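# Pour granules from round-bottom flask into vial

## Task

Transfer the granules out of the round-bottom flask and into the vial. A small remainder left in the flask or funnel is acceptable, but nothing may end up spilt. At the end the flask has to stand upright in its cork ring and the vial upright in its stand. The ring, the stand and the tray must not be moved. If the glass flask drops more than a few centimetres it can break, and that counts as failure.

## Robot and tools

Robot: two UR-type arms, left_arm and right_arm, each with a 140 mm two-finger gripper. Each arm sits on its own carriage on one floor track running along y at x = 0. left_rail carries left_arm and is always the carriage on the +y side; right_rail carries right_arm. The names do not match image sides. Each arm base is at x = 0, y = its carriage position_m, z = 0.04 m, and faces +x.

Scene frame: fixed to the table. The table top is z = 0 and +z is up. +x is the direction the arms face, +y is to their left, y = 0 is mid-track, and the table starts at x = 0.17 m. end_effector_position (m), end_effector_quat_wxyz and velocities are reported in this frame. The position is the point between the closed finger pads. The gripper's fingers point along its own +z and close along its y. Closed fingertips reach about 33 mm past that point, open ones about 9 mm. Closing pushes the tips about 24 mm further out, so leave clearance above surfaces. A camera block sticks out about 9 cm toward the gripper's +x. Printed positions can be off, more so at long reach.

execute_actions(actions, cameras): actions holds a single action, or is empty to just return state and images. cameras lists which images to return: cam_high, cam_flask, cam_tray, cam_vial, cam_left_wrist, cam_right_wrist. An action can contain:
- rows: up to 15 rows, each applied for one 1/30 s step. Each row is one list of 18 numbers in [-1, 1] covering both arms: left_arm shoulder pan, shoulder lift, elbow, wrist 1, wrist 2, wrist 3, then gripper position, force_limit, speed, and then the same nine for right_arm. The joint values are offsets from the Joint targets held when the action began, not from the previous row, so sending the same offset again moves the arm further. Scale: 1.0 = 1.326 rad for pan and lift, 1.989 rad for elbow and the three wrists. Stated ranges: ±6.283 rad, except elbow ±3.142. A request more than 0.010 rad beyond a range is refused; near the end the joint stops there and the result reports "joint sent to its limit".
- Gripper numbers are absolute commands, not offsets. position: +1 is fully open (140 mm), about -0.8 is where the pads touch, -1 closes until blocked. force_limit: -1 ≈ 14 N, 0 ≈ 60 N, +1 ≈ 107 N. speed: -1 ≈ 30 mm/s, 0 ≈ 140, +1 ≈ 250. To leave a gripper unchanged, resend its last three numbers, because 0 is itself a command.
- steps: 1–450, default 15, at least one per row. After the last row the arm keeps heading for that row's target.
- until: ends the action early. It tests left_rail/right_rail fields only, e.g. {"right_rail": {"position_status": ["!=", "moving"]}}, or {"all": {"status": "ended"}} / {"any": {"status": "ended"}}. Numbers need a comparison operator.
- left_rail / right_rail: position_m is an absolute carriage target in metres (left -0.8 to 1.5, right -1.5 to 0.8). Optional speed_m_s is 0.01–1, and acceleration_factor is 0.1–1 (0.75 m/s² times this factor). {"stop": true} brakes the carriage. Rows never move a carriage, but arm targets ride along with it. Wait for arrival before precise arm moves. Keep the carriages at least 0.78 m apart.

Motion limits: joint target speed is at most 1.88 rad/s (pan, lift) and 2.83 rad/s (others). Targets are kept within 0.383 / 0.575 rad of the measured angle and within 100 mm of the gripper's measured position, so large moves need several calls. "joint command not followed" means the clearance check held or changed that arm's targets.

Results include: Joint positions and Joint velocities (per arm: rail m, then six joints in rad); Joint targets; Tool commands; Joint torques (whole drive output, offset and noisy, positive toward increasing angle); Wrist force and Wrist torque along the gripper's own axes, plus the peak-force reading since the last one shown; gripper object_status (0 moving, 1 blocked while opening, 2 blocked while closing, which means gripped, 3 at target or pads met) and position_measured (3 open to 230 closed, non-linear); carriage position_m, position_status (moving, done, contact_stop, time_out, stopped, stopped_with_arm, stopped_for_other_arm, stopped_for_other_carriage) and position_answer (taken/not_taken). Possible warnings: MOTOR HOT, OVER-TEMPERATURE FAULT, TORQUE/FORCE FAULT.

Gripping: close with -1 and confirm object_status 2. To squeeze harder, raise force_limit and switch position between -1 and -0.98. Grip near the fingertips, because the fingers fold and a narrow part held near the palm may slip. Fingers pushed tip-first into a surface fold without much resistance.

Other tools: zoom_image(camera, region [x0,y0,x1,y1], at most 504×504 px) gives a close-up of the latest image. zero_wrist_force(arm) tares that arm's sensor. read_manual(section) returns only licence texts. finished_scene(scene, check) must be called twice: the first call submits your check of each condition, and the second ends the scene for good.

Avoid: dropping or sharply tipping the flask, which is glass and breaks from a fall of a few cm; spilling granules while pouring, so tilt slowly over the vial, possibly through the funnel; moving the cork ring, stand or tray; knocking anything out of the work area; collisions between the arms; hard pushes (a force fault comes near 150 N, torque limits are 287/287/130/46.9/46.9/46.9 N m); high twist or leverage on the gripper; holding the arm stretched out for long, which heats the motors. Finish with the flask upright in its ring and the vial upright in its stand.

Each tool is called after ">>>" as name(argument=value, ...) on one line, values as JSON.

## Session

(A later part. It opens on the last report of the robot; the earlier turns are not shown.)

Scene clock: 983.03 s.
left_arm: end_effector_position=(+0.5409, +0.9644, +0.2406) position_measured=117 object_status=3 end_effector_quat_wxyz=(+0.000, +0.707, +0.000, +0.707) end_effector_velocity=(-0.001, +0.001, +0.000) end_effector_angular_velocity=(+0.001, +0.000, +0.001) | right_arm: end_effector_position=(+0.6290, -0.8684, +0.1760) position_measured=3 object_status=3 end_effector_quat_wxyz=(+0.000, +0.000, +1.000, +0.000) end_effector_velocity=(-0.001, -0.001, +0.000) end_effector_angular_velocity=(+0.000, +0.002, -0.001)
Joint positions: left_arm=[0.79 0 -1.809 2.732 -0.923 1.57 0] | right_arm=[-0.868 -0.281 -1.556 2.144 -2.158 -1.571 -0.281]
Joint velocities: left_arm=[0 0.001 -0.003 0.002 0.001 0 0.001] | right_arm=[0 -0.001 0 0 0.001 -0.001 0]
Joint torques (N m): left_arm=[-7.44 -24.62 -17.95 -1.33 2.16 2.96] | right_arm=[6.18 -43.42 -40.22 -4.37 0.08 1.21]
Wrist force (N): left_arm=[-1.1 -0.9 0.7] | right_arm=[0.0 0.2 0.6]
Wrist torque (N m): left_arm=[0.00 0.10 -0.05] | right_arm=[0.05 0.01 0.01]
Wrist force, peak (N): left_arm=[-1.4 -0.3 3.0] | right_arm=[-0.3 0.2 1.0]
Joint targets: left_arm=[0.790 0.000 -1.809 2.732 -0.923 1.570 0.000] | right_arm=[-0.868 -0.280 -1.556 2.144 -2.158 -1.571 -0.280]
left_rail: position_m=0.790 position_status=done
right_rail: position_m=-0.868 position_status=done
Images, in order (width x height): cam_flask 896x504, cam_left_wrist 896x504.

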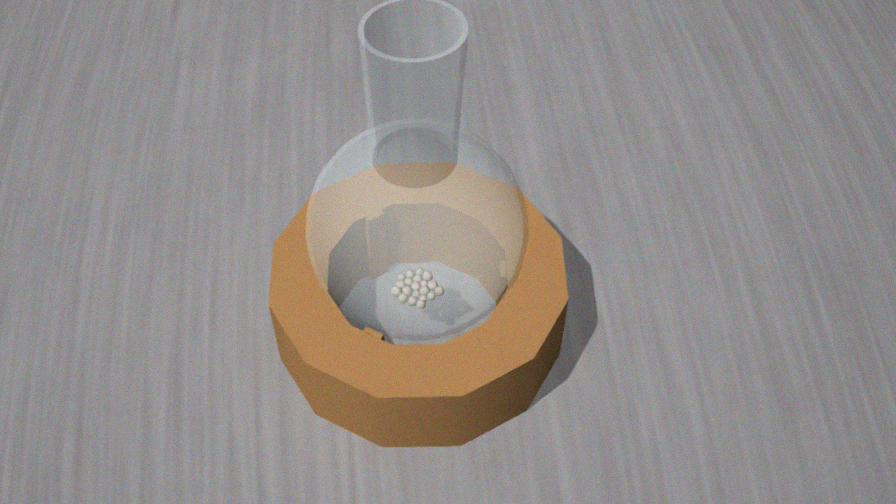

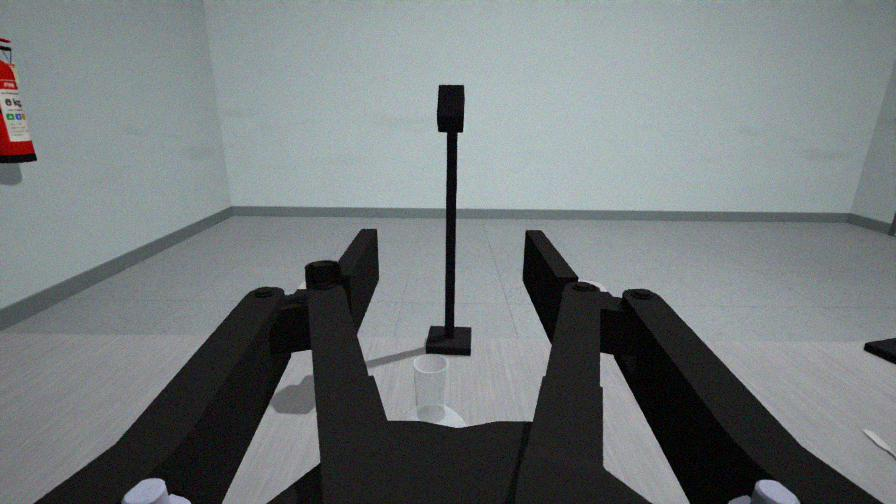

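>>> execute_actions(actions=[{"left_rail": {"position_m": 0.8023}, "rows": [[0,0.00053,0.00004,-0.00039,0,0,0.1,0,0,0,0,0,0,0,0,1,1,1],[0,0.00374,0.00028,-0.00277,0,0,0.1,0,0,0,0,0,0,0,0,1,1,1],[0,0.01127,0.00085,-0.00836,0,0,0.1,0,0,0,0,0,0,0,0,1,1,1],[0,0.02373,0.00179,-0.01761,0,0,0.1,0,0,0,0,0,0,0,0,1,1,1],[0,0.04086,0.00308,-0.03032,0,0,0.1,0,0,0,0,0,0,0,0,1,1,1],[0,0.06179,0.00465,-0.04584,0,0,0.1,0,0,0,0,0,0,0,0,1,1,1],[0,0.08521,0.00641,-0.06322,0,0,0.1,0,0,0,0,0,0,0,0,1,1,1],[0,0.10946,0.00824,-0.08121,0,0,0.1,0,0,0,0,0,0,0,0,1,1,1],[0,0.13288,0.01,-0.09859,0,0,0.1,0,0,0,0,0,0,0,0,1,1,1],[0,0.15381,0.01157,-0.11411,0,0,0.1,0,0,0,0,0,0,0,0,1,1,1],[0,0.17094,0.01286,-0.12682,0,0,0.1,0,0,0,0,0,0,0,0,1,1,1],[0,0.1834,0.0138,-0.13607,0,0,0.1,0,0,0,0,0,0,0,0,1,1,1],[0,0.19093,0.01437,-0.14166,0,0,0.1,0,0,0,0,0,0,0,0,1,1,1],[0,0.19414,0.01461,-0.14404,0,0,0.1,0,0,0,0,0,0,0,0,1,1,1],[0,0.19467,0.01465,-0.14443,0,0,0.1,0,0,0,0,0,0,0,0,1,1,1]], "steps": 20}], cameras=["cam_left_wrist"])

>>> zoom_image(camera="cam_left_wrist", region=[370, 240, 530, 430])

Scene clock: 1045.17 s.
left_arm: end_effector_position=(+0.5542, +0.9767, +0.1788) position_measured=117 object_status=3 end_effector_quat_wxyz=(+0.000, +0.707, +0.000, +0.707) end_effector_velocity=(+0.000, +0.000, +0.000) end_effector_angular_velocity=(+0.000, -0.001, +0.001) | right_arm: end_effector_position=(+0.6290, -0.8684, +0.1760) position_measured=3 object_status=3 end_effector_quat_wxyz=(+0.000, +0.000, +1.000, +0.000) end_effector_velocity=(+0.000, +0.001, +0.000) end_effector_angular_velocity=(+0.001, -0.001, +0.000)
Joint positions: left_arm=[0.802 0 -1.552 2.761 -1.21 1.57 0] | right_arm=[-0.868 -0.281 -1.556 2.144 -2.158 -1.571 -0.281]
Joint velocities: left_arm=[0 0 0.003 0 -0.003 0 0] | right_arm=[0 0.001 -0.001 0.001 0 0.001 0]
Joint torques (N m): left_arm=[6.27 -14.47 -5.6 -5.31 1.71 2.94] | right_arm=[4.03 -43.67 -40.62 -4.09 0.42 0.65]
Wrist force (N): left_arm=[-1.4 -0.5 0.5] | right_arm=[0.1 0.2 0.6]
Wrist torque (N m): left_arm=[0.11 0.16 -0.07] | right_arm=[0.05 -0.02 0.00]
Wrist force, peak (N): left_arm=[-2.5 -0.8 1.2] | right_arm=[0.0 0.5 1.0]
Joint targets: left_arm=[0.802 0.000 -1.551 2.761 -1.211 1.570 0.000] | right_arm=[-0.868 -0.280 -1.556 2.144 -2.158 -1.571 -0.280]
left_rail: position_m=0.802 position_status=done
right_rail: position_m=-0.868 position_status=done
Images, in order (width x height): cam_left_wrist 896x504.

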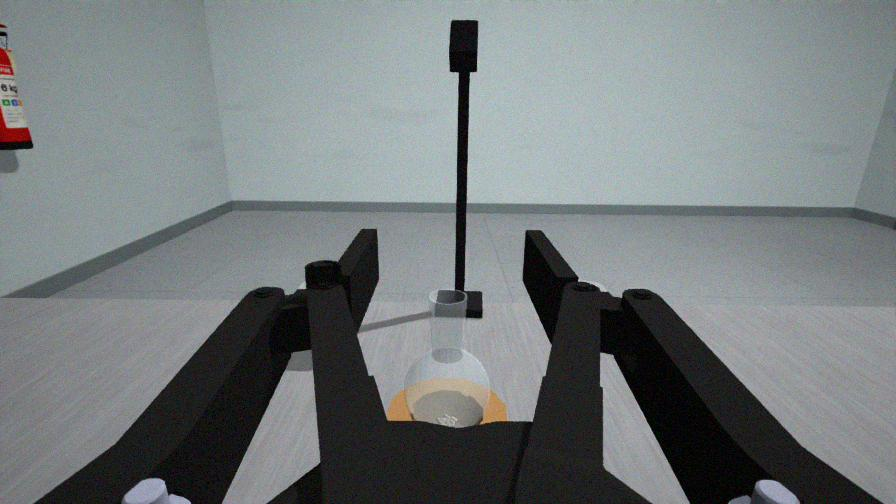

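Scaled by 2.653 from the camera's 896x504 image, which has a finer 1280x720 frame.

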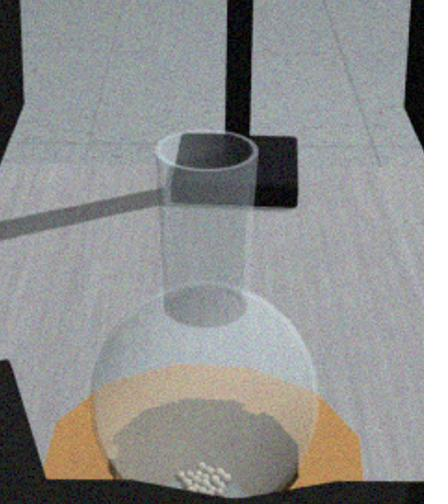

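>>> execute_actions(actions=[{"left_rail": {"position_m": 0.8041}, "rows": [[0,0.00055,-0.00003,-0.00034,0,0,0.1,0,0,0,0,0,0,0,0,1,1,1],[0,0.00392,-0.00022,-0.00239,0,0,0.1,0,0,0,0,0,0,0,0,1,1,1],[0,0.01181,-0.00066,-0.00721,0,0,0.1,0,0,0,0,0,0,0,0,1,1,1],[0,0.02486,-0.00139,-0.01518,0,0,0.1,0,0,0,0,0,0,0,0,1,1,1],[0,0.04281,-0.0024,-0.02614,0,0,0.1,0,0,0,0,0,0,0,0,1,1,1],[0,0.06473,-0.00363,-0.03953,0,0,0.1,0,0,0,0,0,0,0,0,1,1,1],[0,0.08927,-0.00501,-0.05451,0,0,0.1,0,0,0,0,0,0,0,0,1,1,1],[0,0.11468,-0.00643,-0.07002,0,0,0.1,0,0,0,0,0,0,0,0,1,1,1],[0,0.13922,-0.00781,-0.085,0,0,0.1,0,0,0,0,0,0,0,0,1,1,1],[0,0.16114,-0.00904,-0.09839,0,0,0.1,0,0,0,0,0,0,0,0,1,1,1],[0,0.17909,-0.01005,-0.10935,0,0,0.1,0,0,0,0,0,0,0,0,1,1,1],[0,0.19214,-0.01078,-0.11732,0,0,0.1,0,0,0,0,0,0,0,0,1,1,1],[0,0.20003,-0.01122,-0.12214,0,0,0.1,0,0,0,0,0,0,0,0,1,1,1],[0,0.2034,-0.01141,-0.12419,0,0,0.1,0,0,0,0,0,0,0,0,1,1,1],[0,0.20395,-0.01144,-0.12453,0,0,0.1,0,0,0,0,0,0,0,0,1,1,1]], "steps": 20}], cameras=["cam_left_wrist", "cam_flask"])

>>> zoom_image(camera="cam_left_wrist", region=[360, 200, 540, 430])

Scene clock: 1118.27 s.
left_arm: end_effector_position=(+0.5802, +0.9785, +0.1203) position_measured=117 object_status=3 end_effector_quat_wxyz=(+0.000, +0.707, +0.000, +0.707) end_effector_velocity=(+0.000, +0.000, +0.000) end_effector_angular_velocity=(-0.002, -0.001, +0.000) | right_arm: end_effector_position=(+0.6290, -0.8684, +0.1760) position_measured=3 object_status=3 end_effector_quat_wxyz=(+0.000, +0.000, +1.000, +0.000) end_effector_velocity=(+0.000, +0.000, +0.000) end_effector_angular_velocity=(-0.001, +0.001, +0.002)
Joint positions: left_arm=[0.804 0 -1.281 2.739 -1.458 1.57 0] | right_arm=[-0.868 -0.281 -1.556 2.144 -2.158 -1.571 -0.281]
Joint velocities: left_arm=[0 0 0.003 -0.001 -0.003 0 -0.002] | right_arm=[0 0.001 0 0 0 -0.001 0]
Joint torques (N m): left_arm=[9.61 -19.68 -18.79 -5.34 1.5 2.93] | right_arm=[-0.23 -47.61 -39.98 -4.07 0.04 0.9]
Wrist force (N): left_arm=[-1.8 -0.8 0.5] | right_arm=[-0.4 0.6 0.8]
Wrist torque (N m): left_arm=[0.01 0.24 -0.05] | right_arm=[0.12 0.09 0.01]
Wrist force, peak (N): left_arm=[-3.3 -0.9 1.0] | right_arm=[-0.5 0.6 0.8]
Joint targets: left_arm=[0.804 0.000 -1.281 2.739 -1.458 1.570 0.000] | right_arm=[-0.868 -0.280 -1.556 2.144 -2.158 -1.571 -0.280]
left_rail: position_m=0.804 position_status=done
right_rail: position_m=-0.868 position_status=done
Images, in order (width x height): cam_flask 896x504, cam_left_wrist 896x504.

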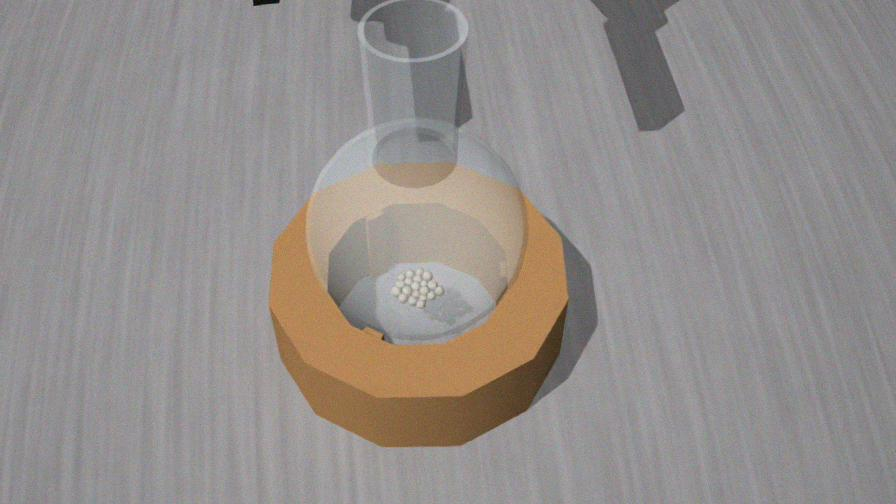

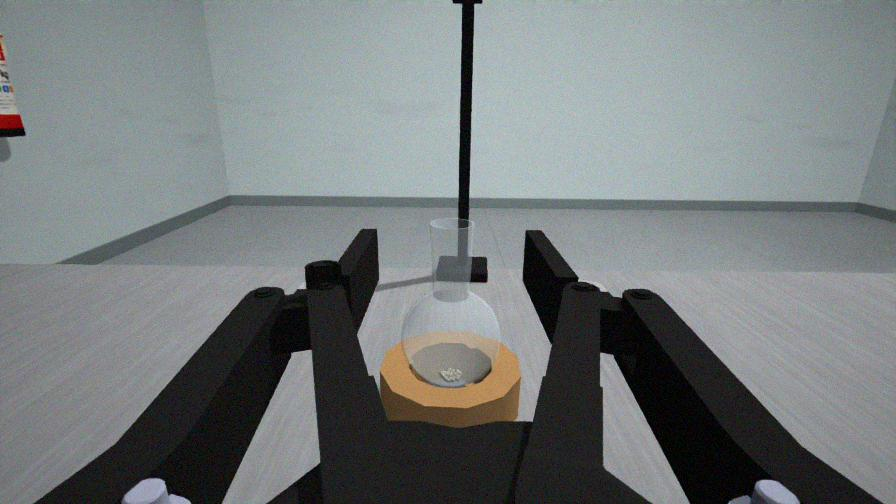

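Scaled by 2.191 from the camera's 896x504 image, which has a finer 1280x720 frame.

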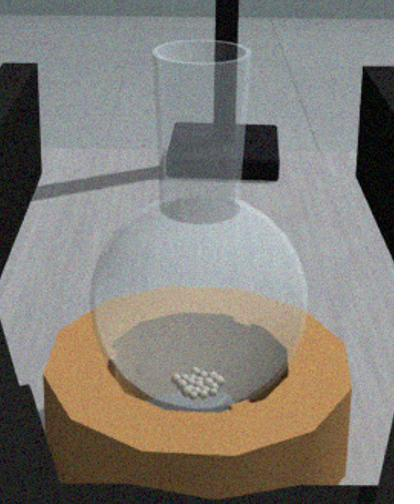

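>>> execute_actions(actions=[{"left_rail": {"position_m": 0.8036}, "rows": [[0,0.00023,-0.00007,-0.00009,0,0,0.1,0,0,0,0,0,0,0,0,1,1,1],[0,0.00161,-0.00046,-0.00061,0,0,0.1,0,0,0,0,0,0,0,0,1,1,1],[0,0.00486,-0.00139,-0.00184,0,0,0.1,0,0,0,0,0,0,0,0,1,1,1],[0,0.01022,-0.00294,-0.00388,0,0,0.1,0,0,0,0,0,0,0,0,1,1,1],[0,0.0176,-0.00505,-0.00668,0,0,0.1,0,0,0,0,0,0,0,0,1,1,1],[0,0.02662,-0.00764,-0.0101,0,0,0.1,0,0,0,0,0,0,0,0,1,1,1],[0,0.03671,-0.01054,-0.01393,0,0,0.1,0,0,0,0,0,0,0,0,1,1,1],[0,0.04715,-0.01354,-0.0179,0,0,0.1,0,0,0,0,0,0,0,0,1,1,1],[0,0.05724,-0.01644,-0.02173,0,0,0.1,0,0,0,0,0,0,0,0,1,1,1],[0,0.06626,-0.01903,-0.02515,0,0,0.1,0,0,0,0,0,0,0,0,1,1,1],[0,0.07364,-0.02114,-0.02795,0,0,0.1,0,0,0,0,0,0,0,0,1,1,1],[0,0.079,-0.02269,-0.02999,0,0,0.1,0,0,0,0,0,0,0,0,1,1,1],[0,0.08225,-0.02362,-0.03122,0,0,0.1,0,0,0,0,0,0,0,0,1,1,1],[0,0.08363,-0.02401,-0.03174,0,0,0.1,0,0,0,0,0,0,0,0,1,1,1],[0,0.08386,-0.02408,-0.03183,0,0,0.1,0,0,0,0,0,0,0,0,1,1,1]], "steps": 20}], cameras=["cam_left_wrist", "cam_flask"])

>>> zoom_image(camera="cam_left_wrist", region=[360, 160, 540, 430])

>>> zoom_image(camera="cam_flask", region=[200, 0, 640, 250])

Scene clock: 1169.33 s.
left_arm: end_effector_position=(+0.6081, +0.9780, +0.0943) position_measured=117 object_status=3 end_effector_quat_wxyz=(+0.000, +0.707, +0.000, +0.707) end_effector_velocity=(+0.000, +0.001, -0.001) end_effector_angular_velocity=(+0.003, +0.001, +0.001) | right_arm: end_effector_position=(+0.6290, -0.8684, +0.1760) position_measured=3 object_status=3 end_effector_quat_wxyz=(+0.000, +0.000, +1.000, +0.000) end_effector_velocity=(+0.000, +0.000, +0.000) end_effector_angular_velocity=(+0.000, +0.000, +0.000)
Joint positions: left_arm=[0.804 0 -1.17 2.691 -1.521 1.57 0] | right_arm=[-0.868 -0.281 -1.556 2.144 -2.158 -1.571 -0.281]
Joint velocities: left_arm=[0 0.001 0.003 -0.001 -0.002 -0.001 0.003] | right_arm=[0 0 -0.001 0 0 0 0]
Joint torques (N m): left_arm=[10.98 -32.62 -17.1 -5.71 1.15 3.15] | right_arm=[2.41 -43.95 -40.01 -3.84 0.21 1.32]
Wrist force (N): left_arm=[-1.6 -0.9 0.8] | right_arm=[0.0 0.2 0.5]
Wrist torque (N m): left_arm=[-0.01 0.20 -0.06] | right_arm=[0.03 -0.01 0.00]
Wrist force, peak (N): left_arm=[-2.1 -1.1 1.6] | right_arm=[-0.2 0.7 0.8]
Joint targets: left_arm=[0.804 0.000 -1.170 2.691 -1.522 1.570 0.000] | right_arm=[-0.868 -0.280 -1.556 2.144 -2.158 -1.571 -0.280]
left_rail: position_m=0.804 position_status=done
right_rail: position_m=-0.868 position_status=done
Images, in order (width x height): cam_flask 896x504, cam_left_wrist 896x504.

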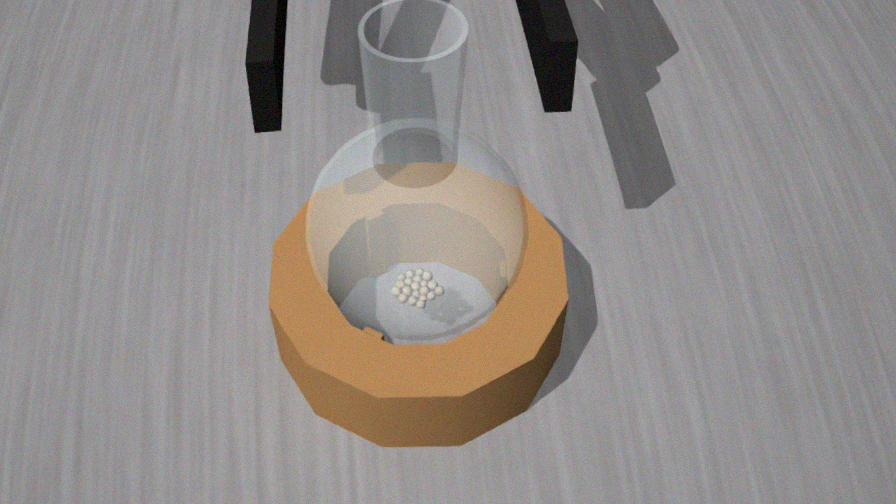

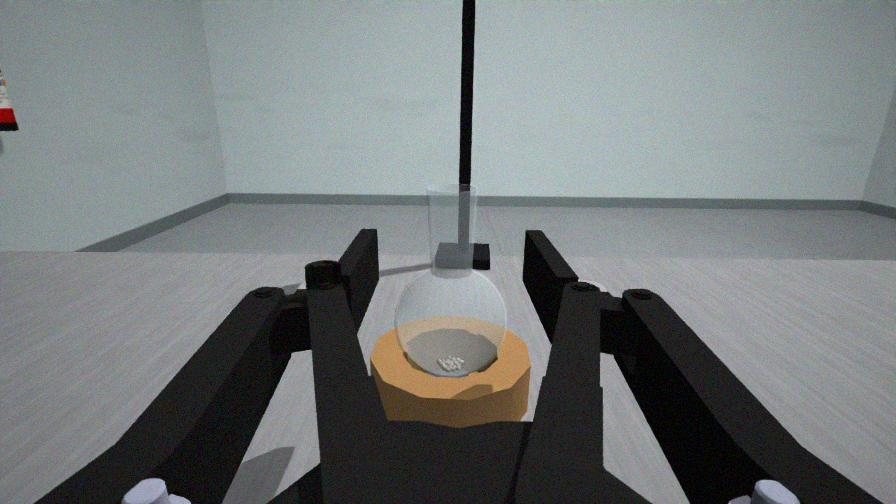

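Scaled by 1.867 from the camera's 896x504 image, which has a finer 1280x720 frame.

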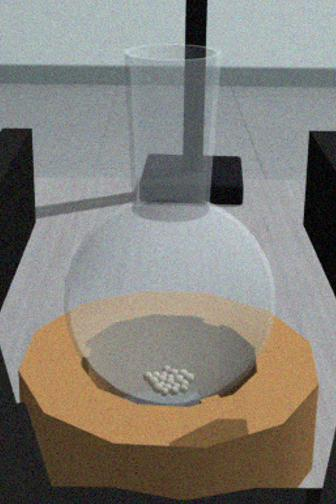

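Scaled by 1.145 from the camera's 896x504 image, which has a finer 1280x720 frame.

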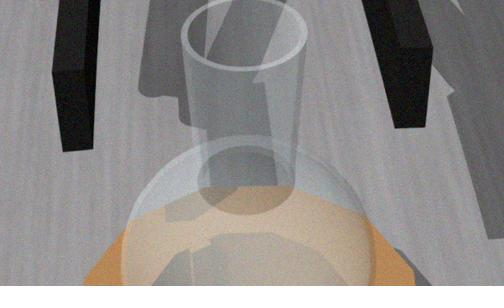

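>>> execute_actions(actions=[{"rows": [[0,0.00006,-0.00032,0.00028,0,0,0.1,0,0,0,0,0,0,0,0,1,1,1],[0,0.00023,-0.00127,0.00112,0,0,0.1,0,0,0,0,0,0,0,0,1,1,1],[0,0.00054,-0.00297,0.0026,0,0,0.1,0,0,0,0,0,0,0,0,1,1,1],[0,0.00097,-0.0053,0.00465,0,0,0.1,0,0,0,0,0,0,0,0,1,1,1],[0,0.0014,-0.00762,0.0067,0,0,0.1,0,0,0,0,0,0,0,0,1,1,1],[0,0.00171,-0.00932,0.00818,0,0,0.1,0,0,0,0,0,0,0,0,1,1,1],[0,0.00188,-0.01027,0.00902,0,0,0.1,0,0,0,0,0,0,0,0,1,1,1],[0,0.00194,-0.01059,0.0093,0,0,0.1,0,0,0,0,0,0,0,0,1,1,1]], "steps": 12}], cameras=["cam_left_wrist", "cam_flask"])

>>> zoom_image(camera="cam_left_wrist", region=[360, 160, 540, 430])

>>> zoom_image(camera="cam_flask", region=[200, 0, 640, 250])

Scene clock: 1290.03 s.
left_arm: end_effector_position=(+0.6200, +0.9780, +0.0942) position_measured=117 object_status=3 end_effector_quat_wxyz=(+0.000, +0.707, +0.000, +0.707) end_effector_velocity=(+0.002, +0.000, +0.000) end_effector_angular_velocity=(+0.000, +0.000, +0.000) | right_arm: end_effector_position=(+0.6290, -0.8684, +0.1760) position_measured=3 object_status=3 end_effector_quat_wxyz=(+0.000, +0.000, +1.000, +0.000) end_effector_velocity=(+0.001, -0.002, +0.002) end_effector_angular_velocity=(-0.002, -0.002, -0.002)
Joint positions: left_arm=[0.804 0 -1.167 2.67 -1.503 1.57 0] | right_arm=[-0.868 -0.281 -1.556 2.144 -2.158 -1.571 -0.281]
Joint velocities: left_arm=[0 -0.001 0.001 -0.003 0.003 -0.001 0] | right_arm=[0 -0.002 -0.002 -0.001 0 -0.001 0]
Joint torques (N m): left_arm=[9.33 -31.6 -18.86 -1.27 0.8 2.89] | right_arm=[3.5 -44.66 -39.35 -4.12 0.33 1.07]
Wrist force (N): left_arm=[-1.6 -0.7 0.8] | right_arm=[-0.3 0.4 0.3]
Wrist torque (N m): left_arm=[0.03 0.21 -0.07] | right_arm=[0.10 0.08 0.00]
Wrist force, peak (N): left_arm=[-2.1 -0.9 0.8] | right_arm=[-0.3 -0.2 0.9]
Joint targets: left_arm=[0.804 0.000 -1.167 2.670 -1.503 1.570 0.000] | right_arm=[-0.868 -0.280 -1.556 2.144 -2.158 -1.571 -0.280]
left_rail: position_m=0.804 position_status=done
right_rail: position_m=-0.868 position_status=done
Images, in order (width x height): cam_flask 896x504, cam_left_wrist 896x504.

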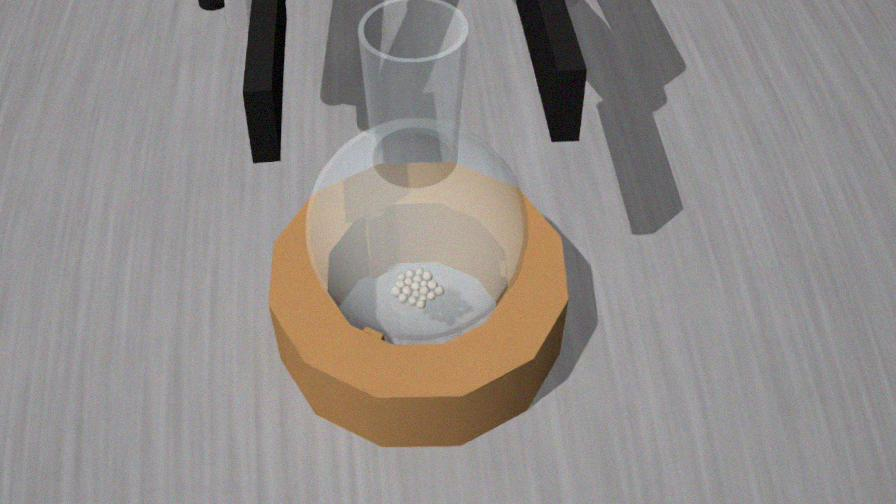

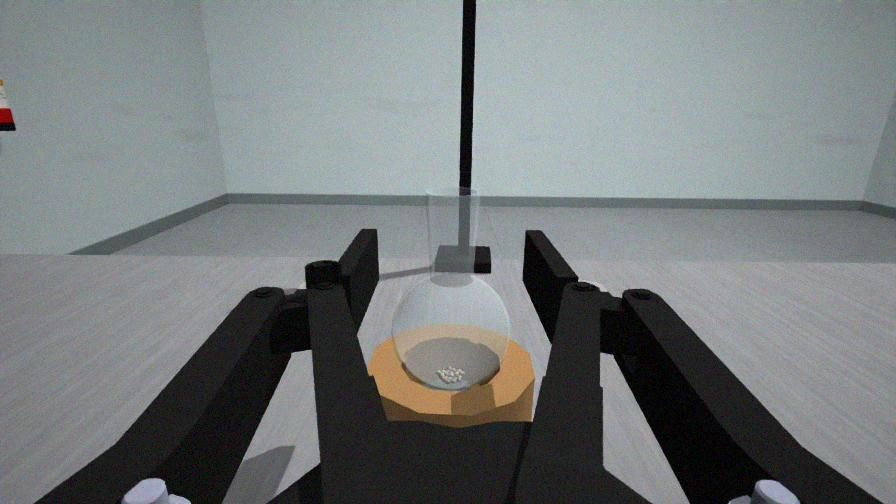

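Scaled by 1.867 from the camera's 896x504 image, which has a finer 1280x720 frame.

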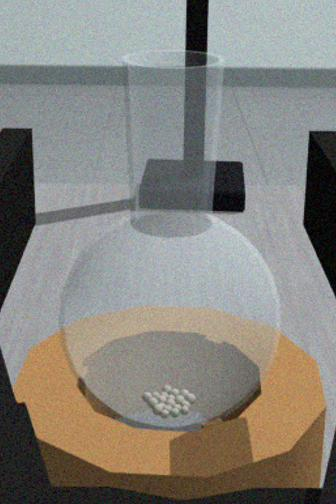

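Scaled by 1.145 from the camera's 896x504 image, which has a finer 1280x720 frame.

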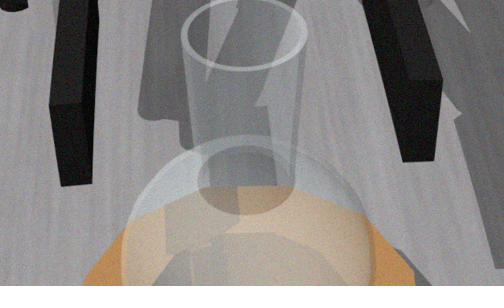

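>>> zoom_image(camera="cam_left_wrist", region=[330, 210, 410, 310])

>>> zoom_image(camera="cam_left_wrist", region=[500, 210, 580, 310])

Scaled by 5.040 from the camera's 896x504 image, which has a finer 1280x720 frame.

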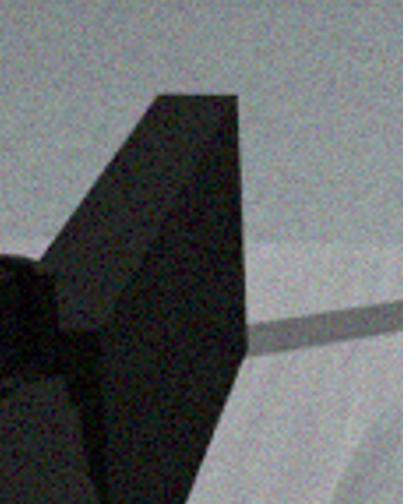

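Scaled by 5.040 from the camera's 896x504 image, which has a finer 1280x720 frame.

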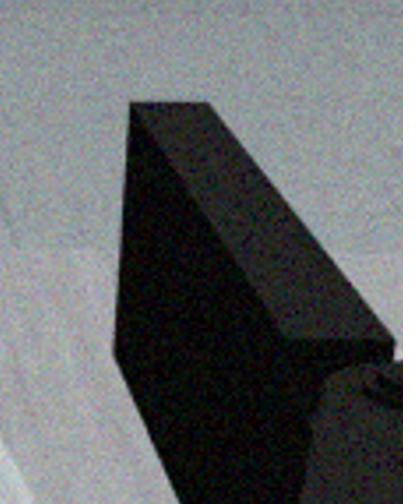

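>>> execute_actions(actions=[{"rows": [[0,-0.00042,-0.00019,0.00048,0,0,0.1,0,0,0,0,0,0,0,0,1,1,1],[0,-0.00169,-0.00077,0.0019,0,0,0.1,0,0,0,0,0,0,0,0,1,1,1],[0,-0.00381,-0.00174,0.00428,0,0,0.1,0,0,0,0,0,0,0,0,1,1,1],[0,-0.00678,-0.00309,0.00761,0,0,0.1,0,0,0,0,0,0,0,0,1,1,1],[0,-0.01059,-0.00483,0.01189,0,0,0.1,0,0,0,0,0,0,0,0,1,1,1],[0,-0.0144,-0.00657,0.01617,0,0,0.1,0,0,0,0,0,0,0,0,1,1,1],[0,-0.01736,-0.00792,0.01949,0,0,0.1,0,0,0,0,0,0,0,0,1,1,1],[0,-0.01948,-0.00889,0.02187,0,0,0.1,0,0,0,0,0,0,0,0,1,1,1],[0,-0.02075,-0.00946,0.0233,0,0,0.1,0,0,0,0,0,0,0,0,1,1,1],[0,-0.02117,-0.00966,0.02377,0,0,0.1,0,0,0,0,0,0,0,0,1,1,1]], "steps": 14}], cameras=["cam_left_wrist", "cam_flask"])

>>> zoom_image(camera="cam_left_wrist", region=[360, 160, 540, 430])

>>> zoom_image(camera="cam_flask", region=[200, 0, 640, 250])

Scene clock: 1418.87 s.
left_arm: end_effector_position=(+0.6311, +0.9780, +0.1031) position_measured=117 object_status=3 end_effector_quat_wxyz=(+0.000, +0.707, +0.000, +0.707) end_effector_velocity=(+0.001, -0.001, +0.001) end_effector_angular_velocity=(+0.001, -0.001, -0.001) | right_arm: end_effector_position=(+0.6290, -0.8684, +0.1760) position_measured=3 object_status=3 end_effector_quat_wxyz=(+0.000, +0.000, +1.000, +0.000) end_effector_velocity=(+0.000, +0.000, +0.001) end_effector_angular_velocity=(-0.001, -0.001, +0.000)
Joint positions: left_arm=[0.804 0 -1.195 2.651 -1.456 1.57 0] | right_arm=[-0.868 -0.281 -1.556 2.144 -2.158 -1.571 -0.281]
Joint velocities: left_arm=[0 0 -0.002 -0.001 0.003 0.001 0.001] | right_arm=[0 0 -0.001 0 0 -0.001 0]
Joint torques (N m): left_arm=[8.53 -55.81 -18.92 -1.24 0.85 3.01] | right_arm=[2.32 -46.46 -39.4 -3.68 0.47 1.42]
Wrist force (N): left_arm=[-1.5 -0.7 0.6] | right_arm=[0.1 0.1 0.5]
Wrist torque (N m): left_arm=[0.02 0.16 -0.09] | right_arm=[0.01 -0.02 0.00]
Wrist force, peak (N): left_arm=[-2.1 -0.7 0.1] | right_arm=[-0.4 0.2 1.0]
Joint targets: left_arm=[0.804 0.000 -1.195 2.651 -1.456 1.570 0.000] | right_arm=[-0.868 -0.280 -1.556 2.144 -2.158 -1.571 -0.280]
left_rail: position_m=0.804 position_status=done
right_rail: position_m=-0.868 position_status=done
Images, in order (width x height): cam_flask 896x504, cam_left_wrist 896x504.

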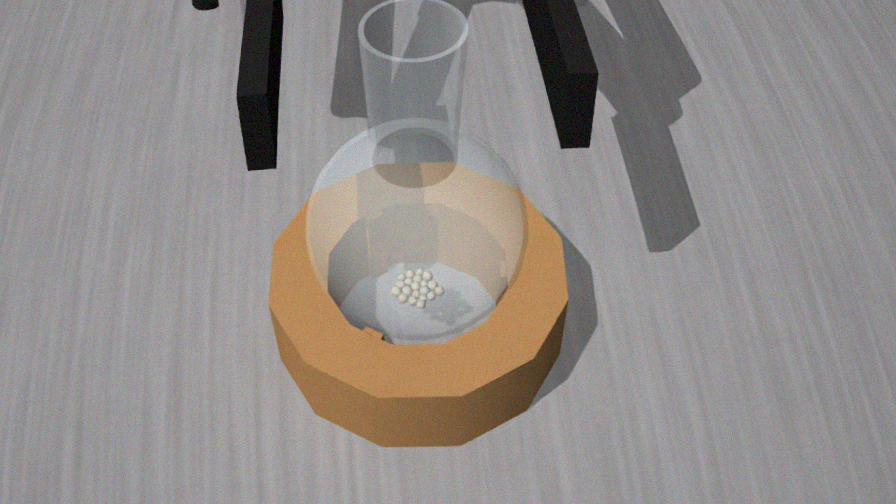

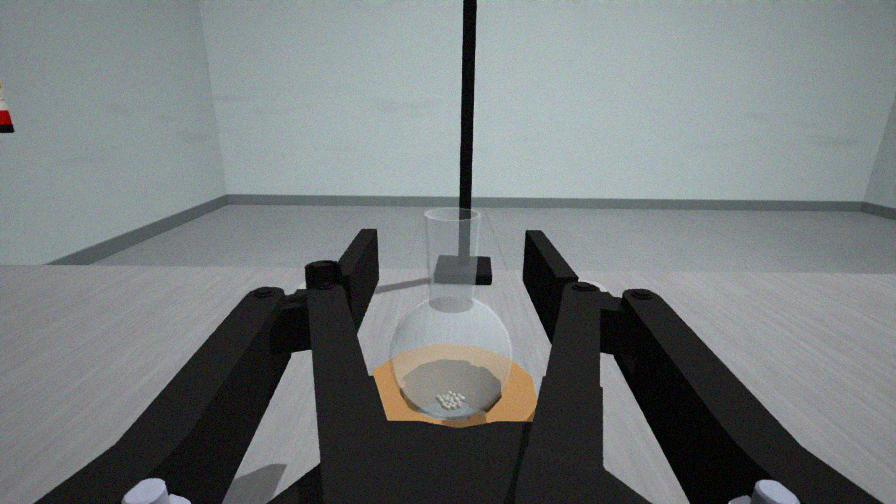

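Scaled by 1.867 from the camera's 896x504 image, which has a finer 1280x720 frame.

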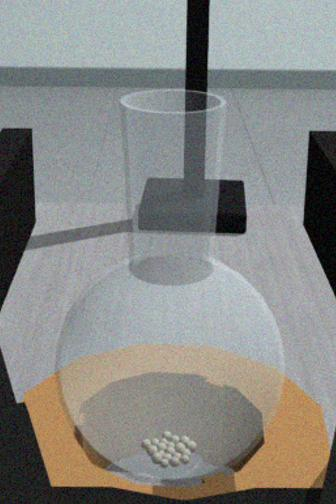

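Scaled by 1.145 from the camera's 896x504 image, which has a finer 1280x720 frame.

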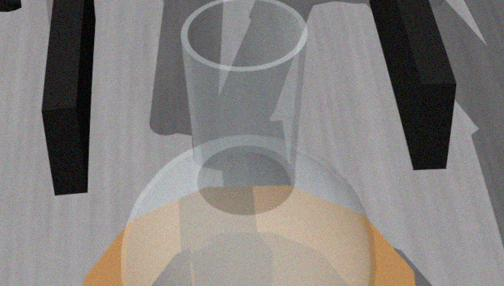

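>>> execute_actions(actions=[{"rows": [[0,-0.00006,0.00018,-0.00014,0,0,-0.25,0,-0.2,0,0,0,0,0,0,1,1,1],[0,-0.00022,0.00064,-0.00049,0,0,-0.25,0,-0.2,0,0,0,0,0,0,1,1,1],[0,-0.00043,0.00127,-0.00099,0,0,-0.25,0,-0.2,0,0,0,0,0,0,1,1,1],[0,-0.00066,0.00195,-0.00151,0,0,-0.25,0,-0.2,0,0,0,0,0,0,1,1,1],[0,-0.00086,0.00255,-0.00197,0,0,-0.25,0,-0.2,0,0,0,0,0,0,1,1,1],[0,-0.00102,0.00301,-0.00233,0,0,-0.25,0,-0.2,0,0,0,0,0,0,1,1,1],[0,-0.00113,0.00333,-0.00258,0,0,-0.25,0,-0.2,0,0,0,0,0,0,1,1,1],[0,-0.00119,0.0035,-0.00271,0,0,-0.25,0,-0.2,0,0,0,0,0,0,1,1,1],[0,-0.0012,0.00354,-0.00274,0,0,-0.25,0,-0.2,0,0,0,0,0,0,1,1,1],[0,-0.0012,0.00354,-0.00274,0,0,-0.25,0,-0.2,0,0,0,0,0,0,1,1,1],[0,-0.0012,0.00354,-0.00274,0,0,-1,0,-1,0,0,0,0,0,0,1,1,1]], "steps": 45}], cameras=["cam_left_wrist", "cam_flask"])

>>> zoom_image(camera="cam_left_wrist", region=[360, 160, 540, 430])

>>> zoom_image(camera="cam_flask", region=[200, 0, 640, 250])

Scene clock: 1459.77 s.
left_arm: end_effector_position=(+0.6272, +0.9780, +0.1032) position_measured=199 object_status=2 end_effector_quat_wxyz=(+0.000, +0.707, +0.000, +0.707) end_effector_velocity=(+0.000, +0.000, +0.000) end_effector_angular_velocity=(+0.000, +0.000, +0.000) | right_arm: end_effector_position=(+0.6290, -0.8684, +0.1760) position_measured=3 object_status=3 end_effector_quat_wxyz=(+0.000, +0.000, +1.000, +0.000) end_effector_velocity=(-0.001, +0.000, -0.001) end_effector_angular_velocity=(+0.000, +0.002, +0.000)
Joint positions: left_arm=[0.804 0 -1.197 2.658 -1.461 1.57 0] | right_arm=[-0.868 -0.281 -1.556 2.144 -2.158 -1.571 -0.281]
Joint velocities: left_arm=[0 0 0 0 0 0 0] | right_arm=[0 0 0.001 0.001 0 0 0]
Joint torques (N m): left_arm=[7.34 -52.76 1.61 -4.96 0.39 2.87] | right_arm=[1.42 -43.42 -39.5 -3.95 0.1 1.64]
Wrist force (N): left_arm=[-1.2 -0.5 0.3] | right_arm=[-0.1 0.1 0.5]
Wrist torque (N m): left_arm=[-0.01 0.13 -0.10] | right_arm=[0.02 0.03 0.00]
Wrist force, peak (N): left_arm=[-2.1 -1.3 0.5] | right_arm=[0.1 0.2 1.1]
Joint targets: left_arm=[0.804 0.000 -1.197 2.658 -1.461 1.570 0.000] | right_arm=[-0.868 -0.280 -1.556 2.144 -2.158 -1.571 -0.280]
left_rail: position_m=0.804 position_status=done
right_rail: position_m=-0.868 position_status=done
Images, in order (width x height): cam_flask 896x504, cam_left_wrist 896x504.

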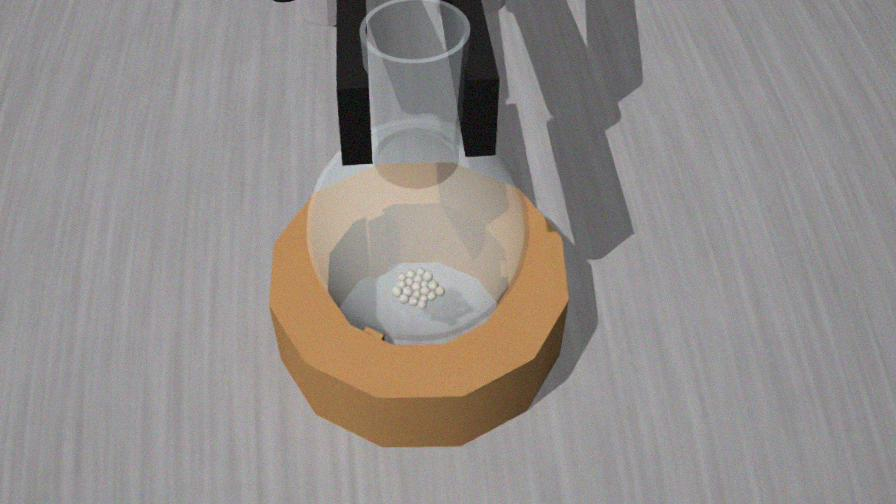

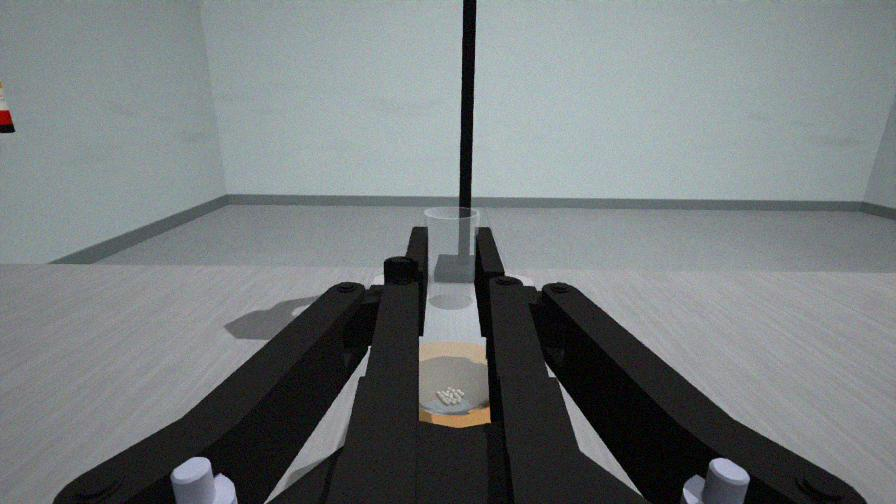

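Scaled by 1.867 from the camera's 896x504 image, which has a finer 1280x720 frame.

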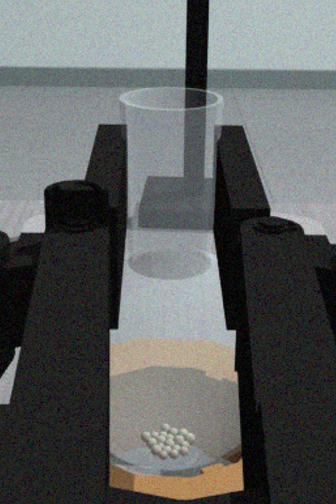

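Scaled by 1.145 from the camera's 896x504 image, which has a finer 1280x720 frame.

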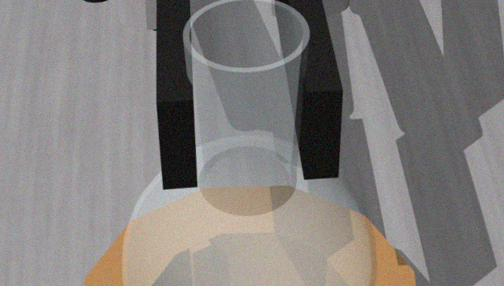

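>>> execute_actions(actions=[{"rows": [[0,-0.00021,0,0.00015,0,0,-1,0,-1,0,0,0,0,0,0,1,1,1],[0,-0.0015,-0.00003,0.00103,0,0,-1,0,-1,0,0,0,0,0,0,1,1,1],[0,-0.00452,-0.0001,0.00311,0,0,-1,0,-1,0,0,0,0,0,0,1,1,1],[0,-0.00951,-0.00021,0.00656,0,0,-1,0,-1,0,0,0,0,0,0,1,1,1],[0,-0.01638,-0.00037,0.01129,0,0,-1,0,-1,0,0,0,0,0,0,1,1,1],[0,-0.02476,-0.00056,0.01707,0,0,-1,0,-1,0,0,0,0,0,0,1,1,1],[0,-0.03415,-0.00077,0.02354,0,0,-1,0,-1,0,0,0,0,0,0,1,1,1],[0,-0.04387,-0.00099,0.03024,0,0,-1,0,-1,0,0,0,0,0,0,1,1,1],[0,-0.05326,-0.0012,0.03671,0,0,-1,0,-1,0,0,0,0,0,0,1,1,1],[0,-0.06164,-0.00139,0.04249,0,0,-1,0,-1,0,0,0,0,0,0,1,1,1],[0,-0.06851,-0.00155,0.04722,0,0,-1,0,-1,0,0,0,0,0,0,1,1,1],[0,-0.0735,-0.00166,0.05067,0,0,-1,0,-1,0,0,0,0,0,0,1,1,1],[0,-0.07652,-0.00173,0.05275,0,0,-1,0,-1,0,0,0,0,0,0,1,1,1],[0,-0.07781,-0.00176,0.05363,0,0,-1,0,-1,0,0,0,0,0,0,1,1,1],[0,-0.07802,-0.00176,0.05378,0,0,-1,0,-1,0,0,0,0,0,0,1,1,1]], "steps": 18}], cameras=["cam_left_wrist", "cam_flask"])

>>> zoom_image(camera="cam_left_wrist", region=[360, 160, 540, 430])

Scene clock: 1490.47 s.
left_arm: end_effector_position=(+0.6274, +0.9780, +0.1331) position_measured=199 object_status=2 end_effector_quat_wxyz=(+0.000, +0.707, +0.000, +0.707) end_effector_velocity=(+0.000, +0.000, +0.001) end_effector_angular_velocity=(+0.001, +0.000, -0.001) | right_arm: end_effector_position=(+0.6290, -0.8684, +0.1760) position_measured=3 object_status=3 end_effector_quat_wxyz=(+0.000, +0.000, +1.000, +0.000) end_effector_velocity=(+0.000, -0.001, +0.000) end_effector_angular_velocity=(+0.000, +0.000, -0.002)
Joint positions: left_arm=[0.804 0 -1.3 2.654 -1.355 1.57 0] | right_arm=[-0.868 -0.281 -1.556 2.144 -2.158 -1.571 -0.281]
Joint velocities: left_arm=[0 0 -0.003 0 0.003 0.001 0.001] | right_arm=[0 -0.002 0 0.001 -0.001 0 0]
Joint torques (N m): left_arm=[7.4 -52.31 -23.36 -0.53 -0.61 2.97] | right_arm=[1.95 -42.39 -38.46 -3.34 0.12 1.46]
Wrist force (N): left_arm=[-1.9 -0.7 1.0] | right_arm=[0.1 0.2 0.7]
Wrist torque (N m): left_arm=[0.02 0.15 -0.05] | right_arm=[0.05 -0.02 0.00]
Wrist force, peak (N): left_arm=[-3.2 -0.5 0.4] | right_arm=[-0.4 0.7 0.8]
Joint targets: left_arm=[0.804 0.000 -1.300 2.654 -1.354 1.570 0.000] | right_arm=[-0.868 -0.280 -1.556 2.144 -2.158 -1.571 -0.280]
left_rail: position_m=0.804 position_status=done
right_rail: position_m=-0.868 position_status=done
Images, in order (width x height): cam_flask 896x504, cam_left_wrist 896x504.

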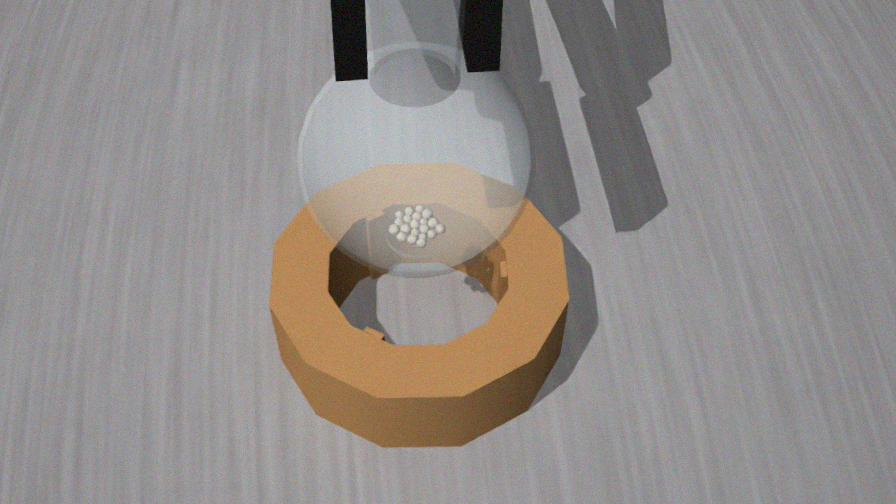

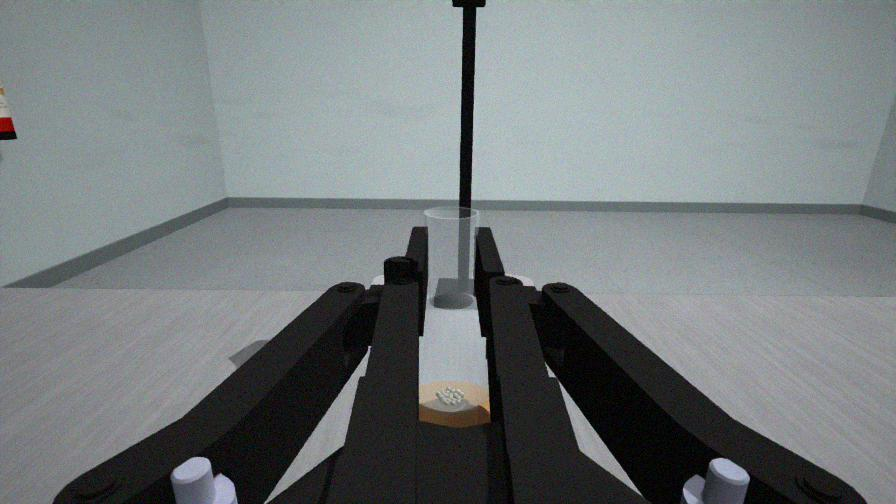

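Scaled by 1.867 from the camera's 896x504 image, which has a finer 1280x720 frame.

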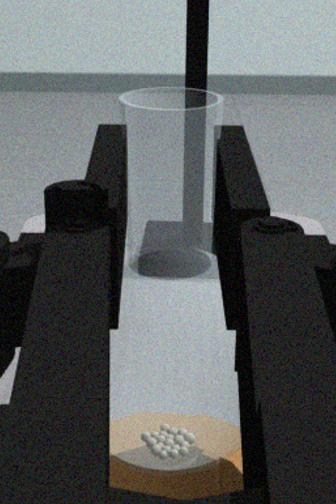

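>>> execute_actions(actions=[{"rows": [[0,-0.00048,0.00002,0.0003,0,0,-1,0,-1,0,0,0,0,0,0,1,1,1],[0,-0.00339,0.00012,0.00214,0,0,-1,0,-1,0,0,0,0,0,0,1,1,1],[0,-0.01023,0.00037,0.00645,0,0,-1,0,-1,0,0,0,0,0,0,1,1,1],[0,-0.02153,0.00077,0.01358,0,0,-1,0,-1,0,0,0,0,0,0,1,1,1],[0,-0.03707,0.00132,0.02339,0,0,-1,0,-1,0,0,0,0,0,0,1,1,1],[0,-0.05606,0.002,0.03537,0,0,-1,0,-1,0,0,0,0,0,0,1,1,1],[0,-0.07731,0.00276,0.04878,0,0,-1,0,-1,0,0,0,0,0,0,1,1,1],[0,-0.09931,0.00355,0.06266,0,0,-1,0,-1,0,0,0,0,0,0,1,1,1],[0,-0.12056,0.00431,0.07607,0,0,-1,0,-1,0,0,0,0,0,0,1,1,1],[0,-0.13955,0.00499,0.08805,0,0,-1,0,-1,0,0,0,0,0,0,1,1,1],[0,-0.15509,0.00554,0.09786,0,0,-1,0,-1,0,0,0,0,0,0,1,1,1],[0,-0.16639,0.00594,0.10499,0,0,-1,0,-1,0,0,0,0,0,0,1,1,1],[0,-0.17323,0.00619,0.1093,0,0,-1,0,-1,0,0,0,0,0,0,1,1,1],[0,-0.17614,0.00629,0.11114,0,0,-1,0,-1,0,0,0,0,0,0,1,1,1],[0,-0.17662,0.00631,0.11144,0,0,-1,0,-1,0,0,0,0,0,0,1,1,1]], "steps": 18}], cameras=["cam_tray", "cam_vial"])

>>> zoom_image(camera="cam_vial", region=[250, 0, 650, 504])

>>> zoom_image(camera="cam_tray", region=[200, 0, 700, 504])

Scene clock: 1538.40 s.
left_arm: end_effector_position=(+0.6056, +0.9780, +0.1957) position_measured=199 object_status=2 end_effector_quat_wxyz=(+0.000, +0.707, +0.000, +0.707) end_effector_velocity=(+0.000, +0.000, +0.001) end_effector_angular_velocity=(+0.001, +0.000, -0.001) | right_arm: end_effector_position=(+0.6290, -0.8684, +0.1760) position_measured=3 object_status=3 end_effector_quat_wxyz=(+0.000, +0.000, +1.000, +0.000) end_effector_velocity=(-0.001, +0.000, -0.001) end_effector_angular_velocity=(+0.001, +0.002, +0.000)
Joint positions: left_arm=[0.804 0 -1.534 2.667 -1.133 1.57 0] | right_arm=[-0.868 -0.281 -1.556 2.144 -2.158 -1.571 -0.281]
Joint velocities: left_arm=[0 0 -0.003 0 0.003 0.001 0.001] | right_arm=[0 0 0 0.001 0.001 0.001 0]
Joint torques (N m): left_arm=[7.22 -36.68 -9.62 -0.94 -1.66 2.84] | right_arm=[3.46 -41.24 -39.17 -3.63 0.49 1.56]
Wrist force (N): left_arm=[-1.6 -0.3 0.8] | right_arm=[-0.3 0.3 0.3]
Wrist torque (N m): left_arm=[0.15 0.09 -0.10] | right_arm=[0.06 0.07 0.01]
Wrist force, peak (N): left_arm=[-3.6 -0.9 0.9] | right_arm=[0.0 0.5 1.0]
Joint targets: left_arm=[0.804 0.000 -1.534 2.667 -1.133 1.570 0.000] | right_arm=[-0.868 -0.280 -1.556 2.144 -2.158 -1.571 -0.280]
left_rail: position_m=0.804 position_status=done
right_rail: position_m=-0.868 position_status=done
Images, in order (width x height): cam_tray 896x504, cam_vial 896x504.

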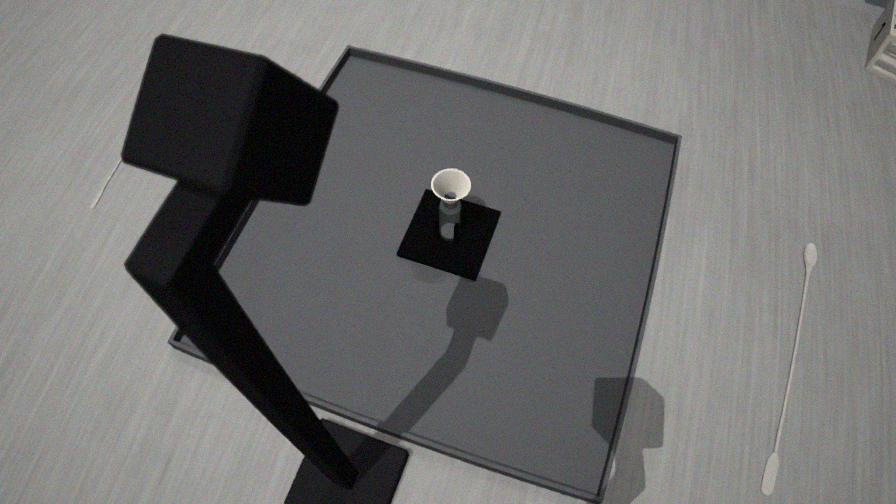

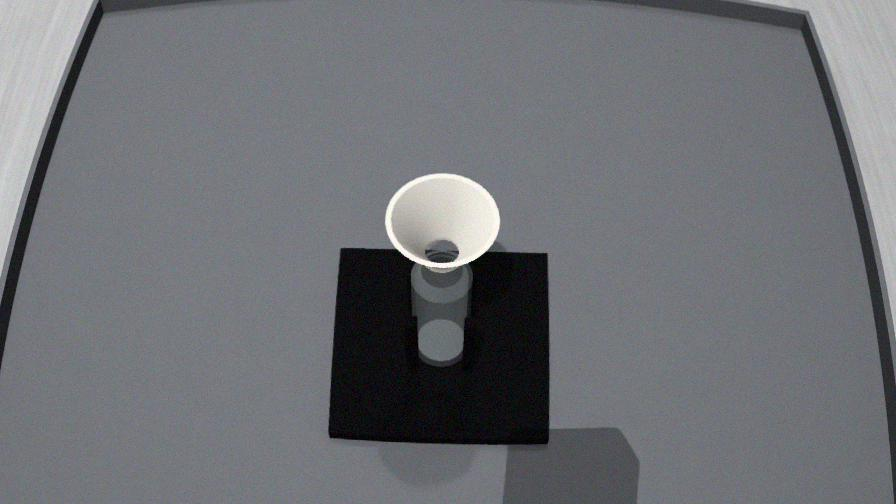

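Scaled by 1.000.

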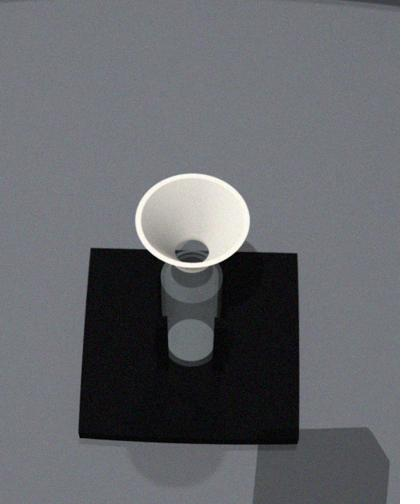

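Scaled by 1.000.

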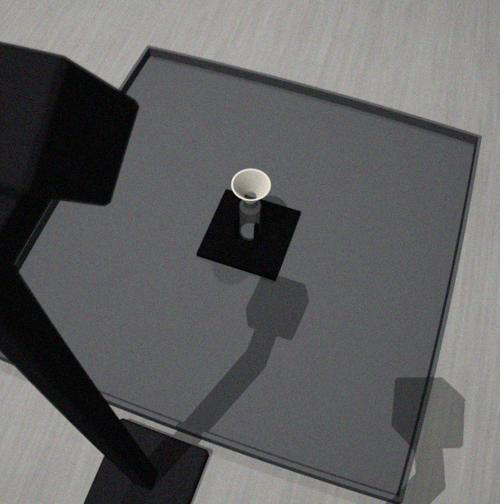

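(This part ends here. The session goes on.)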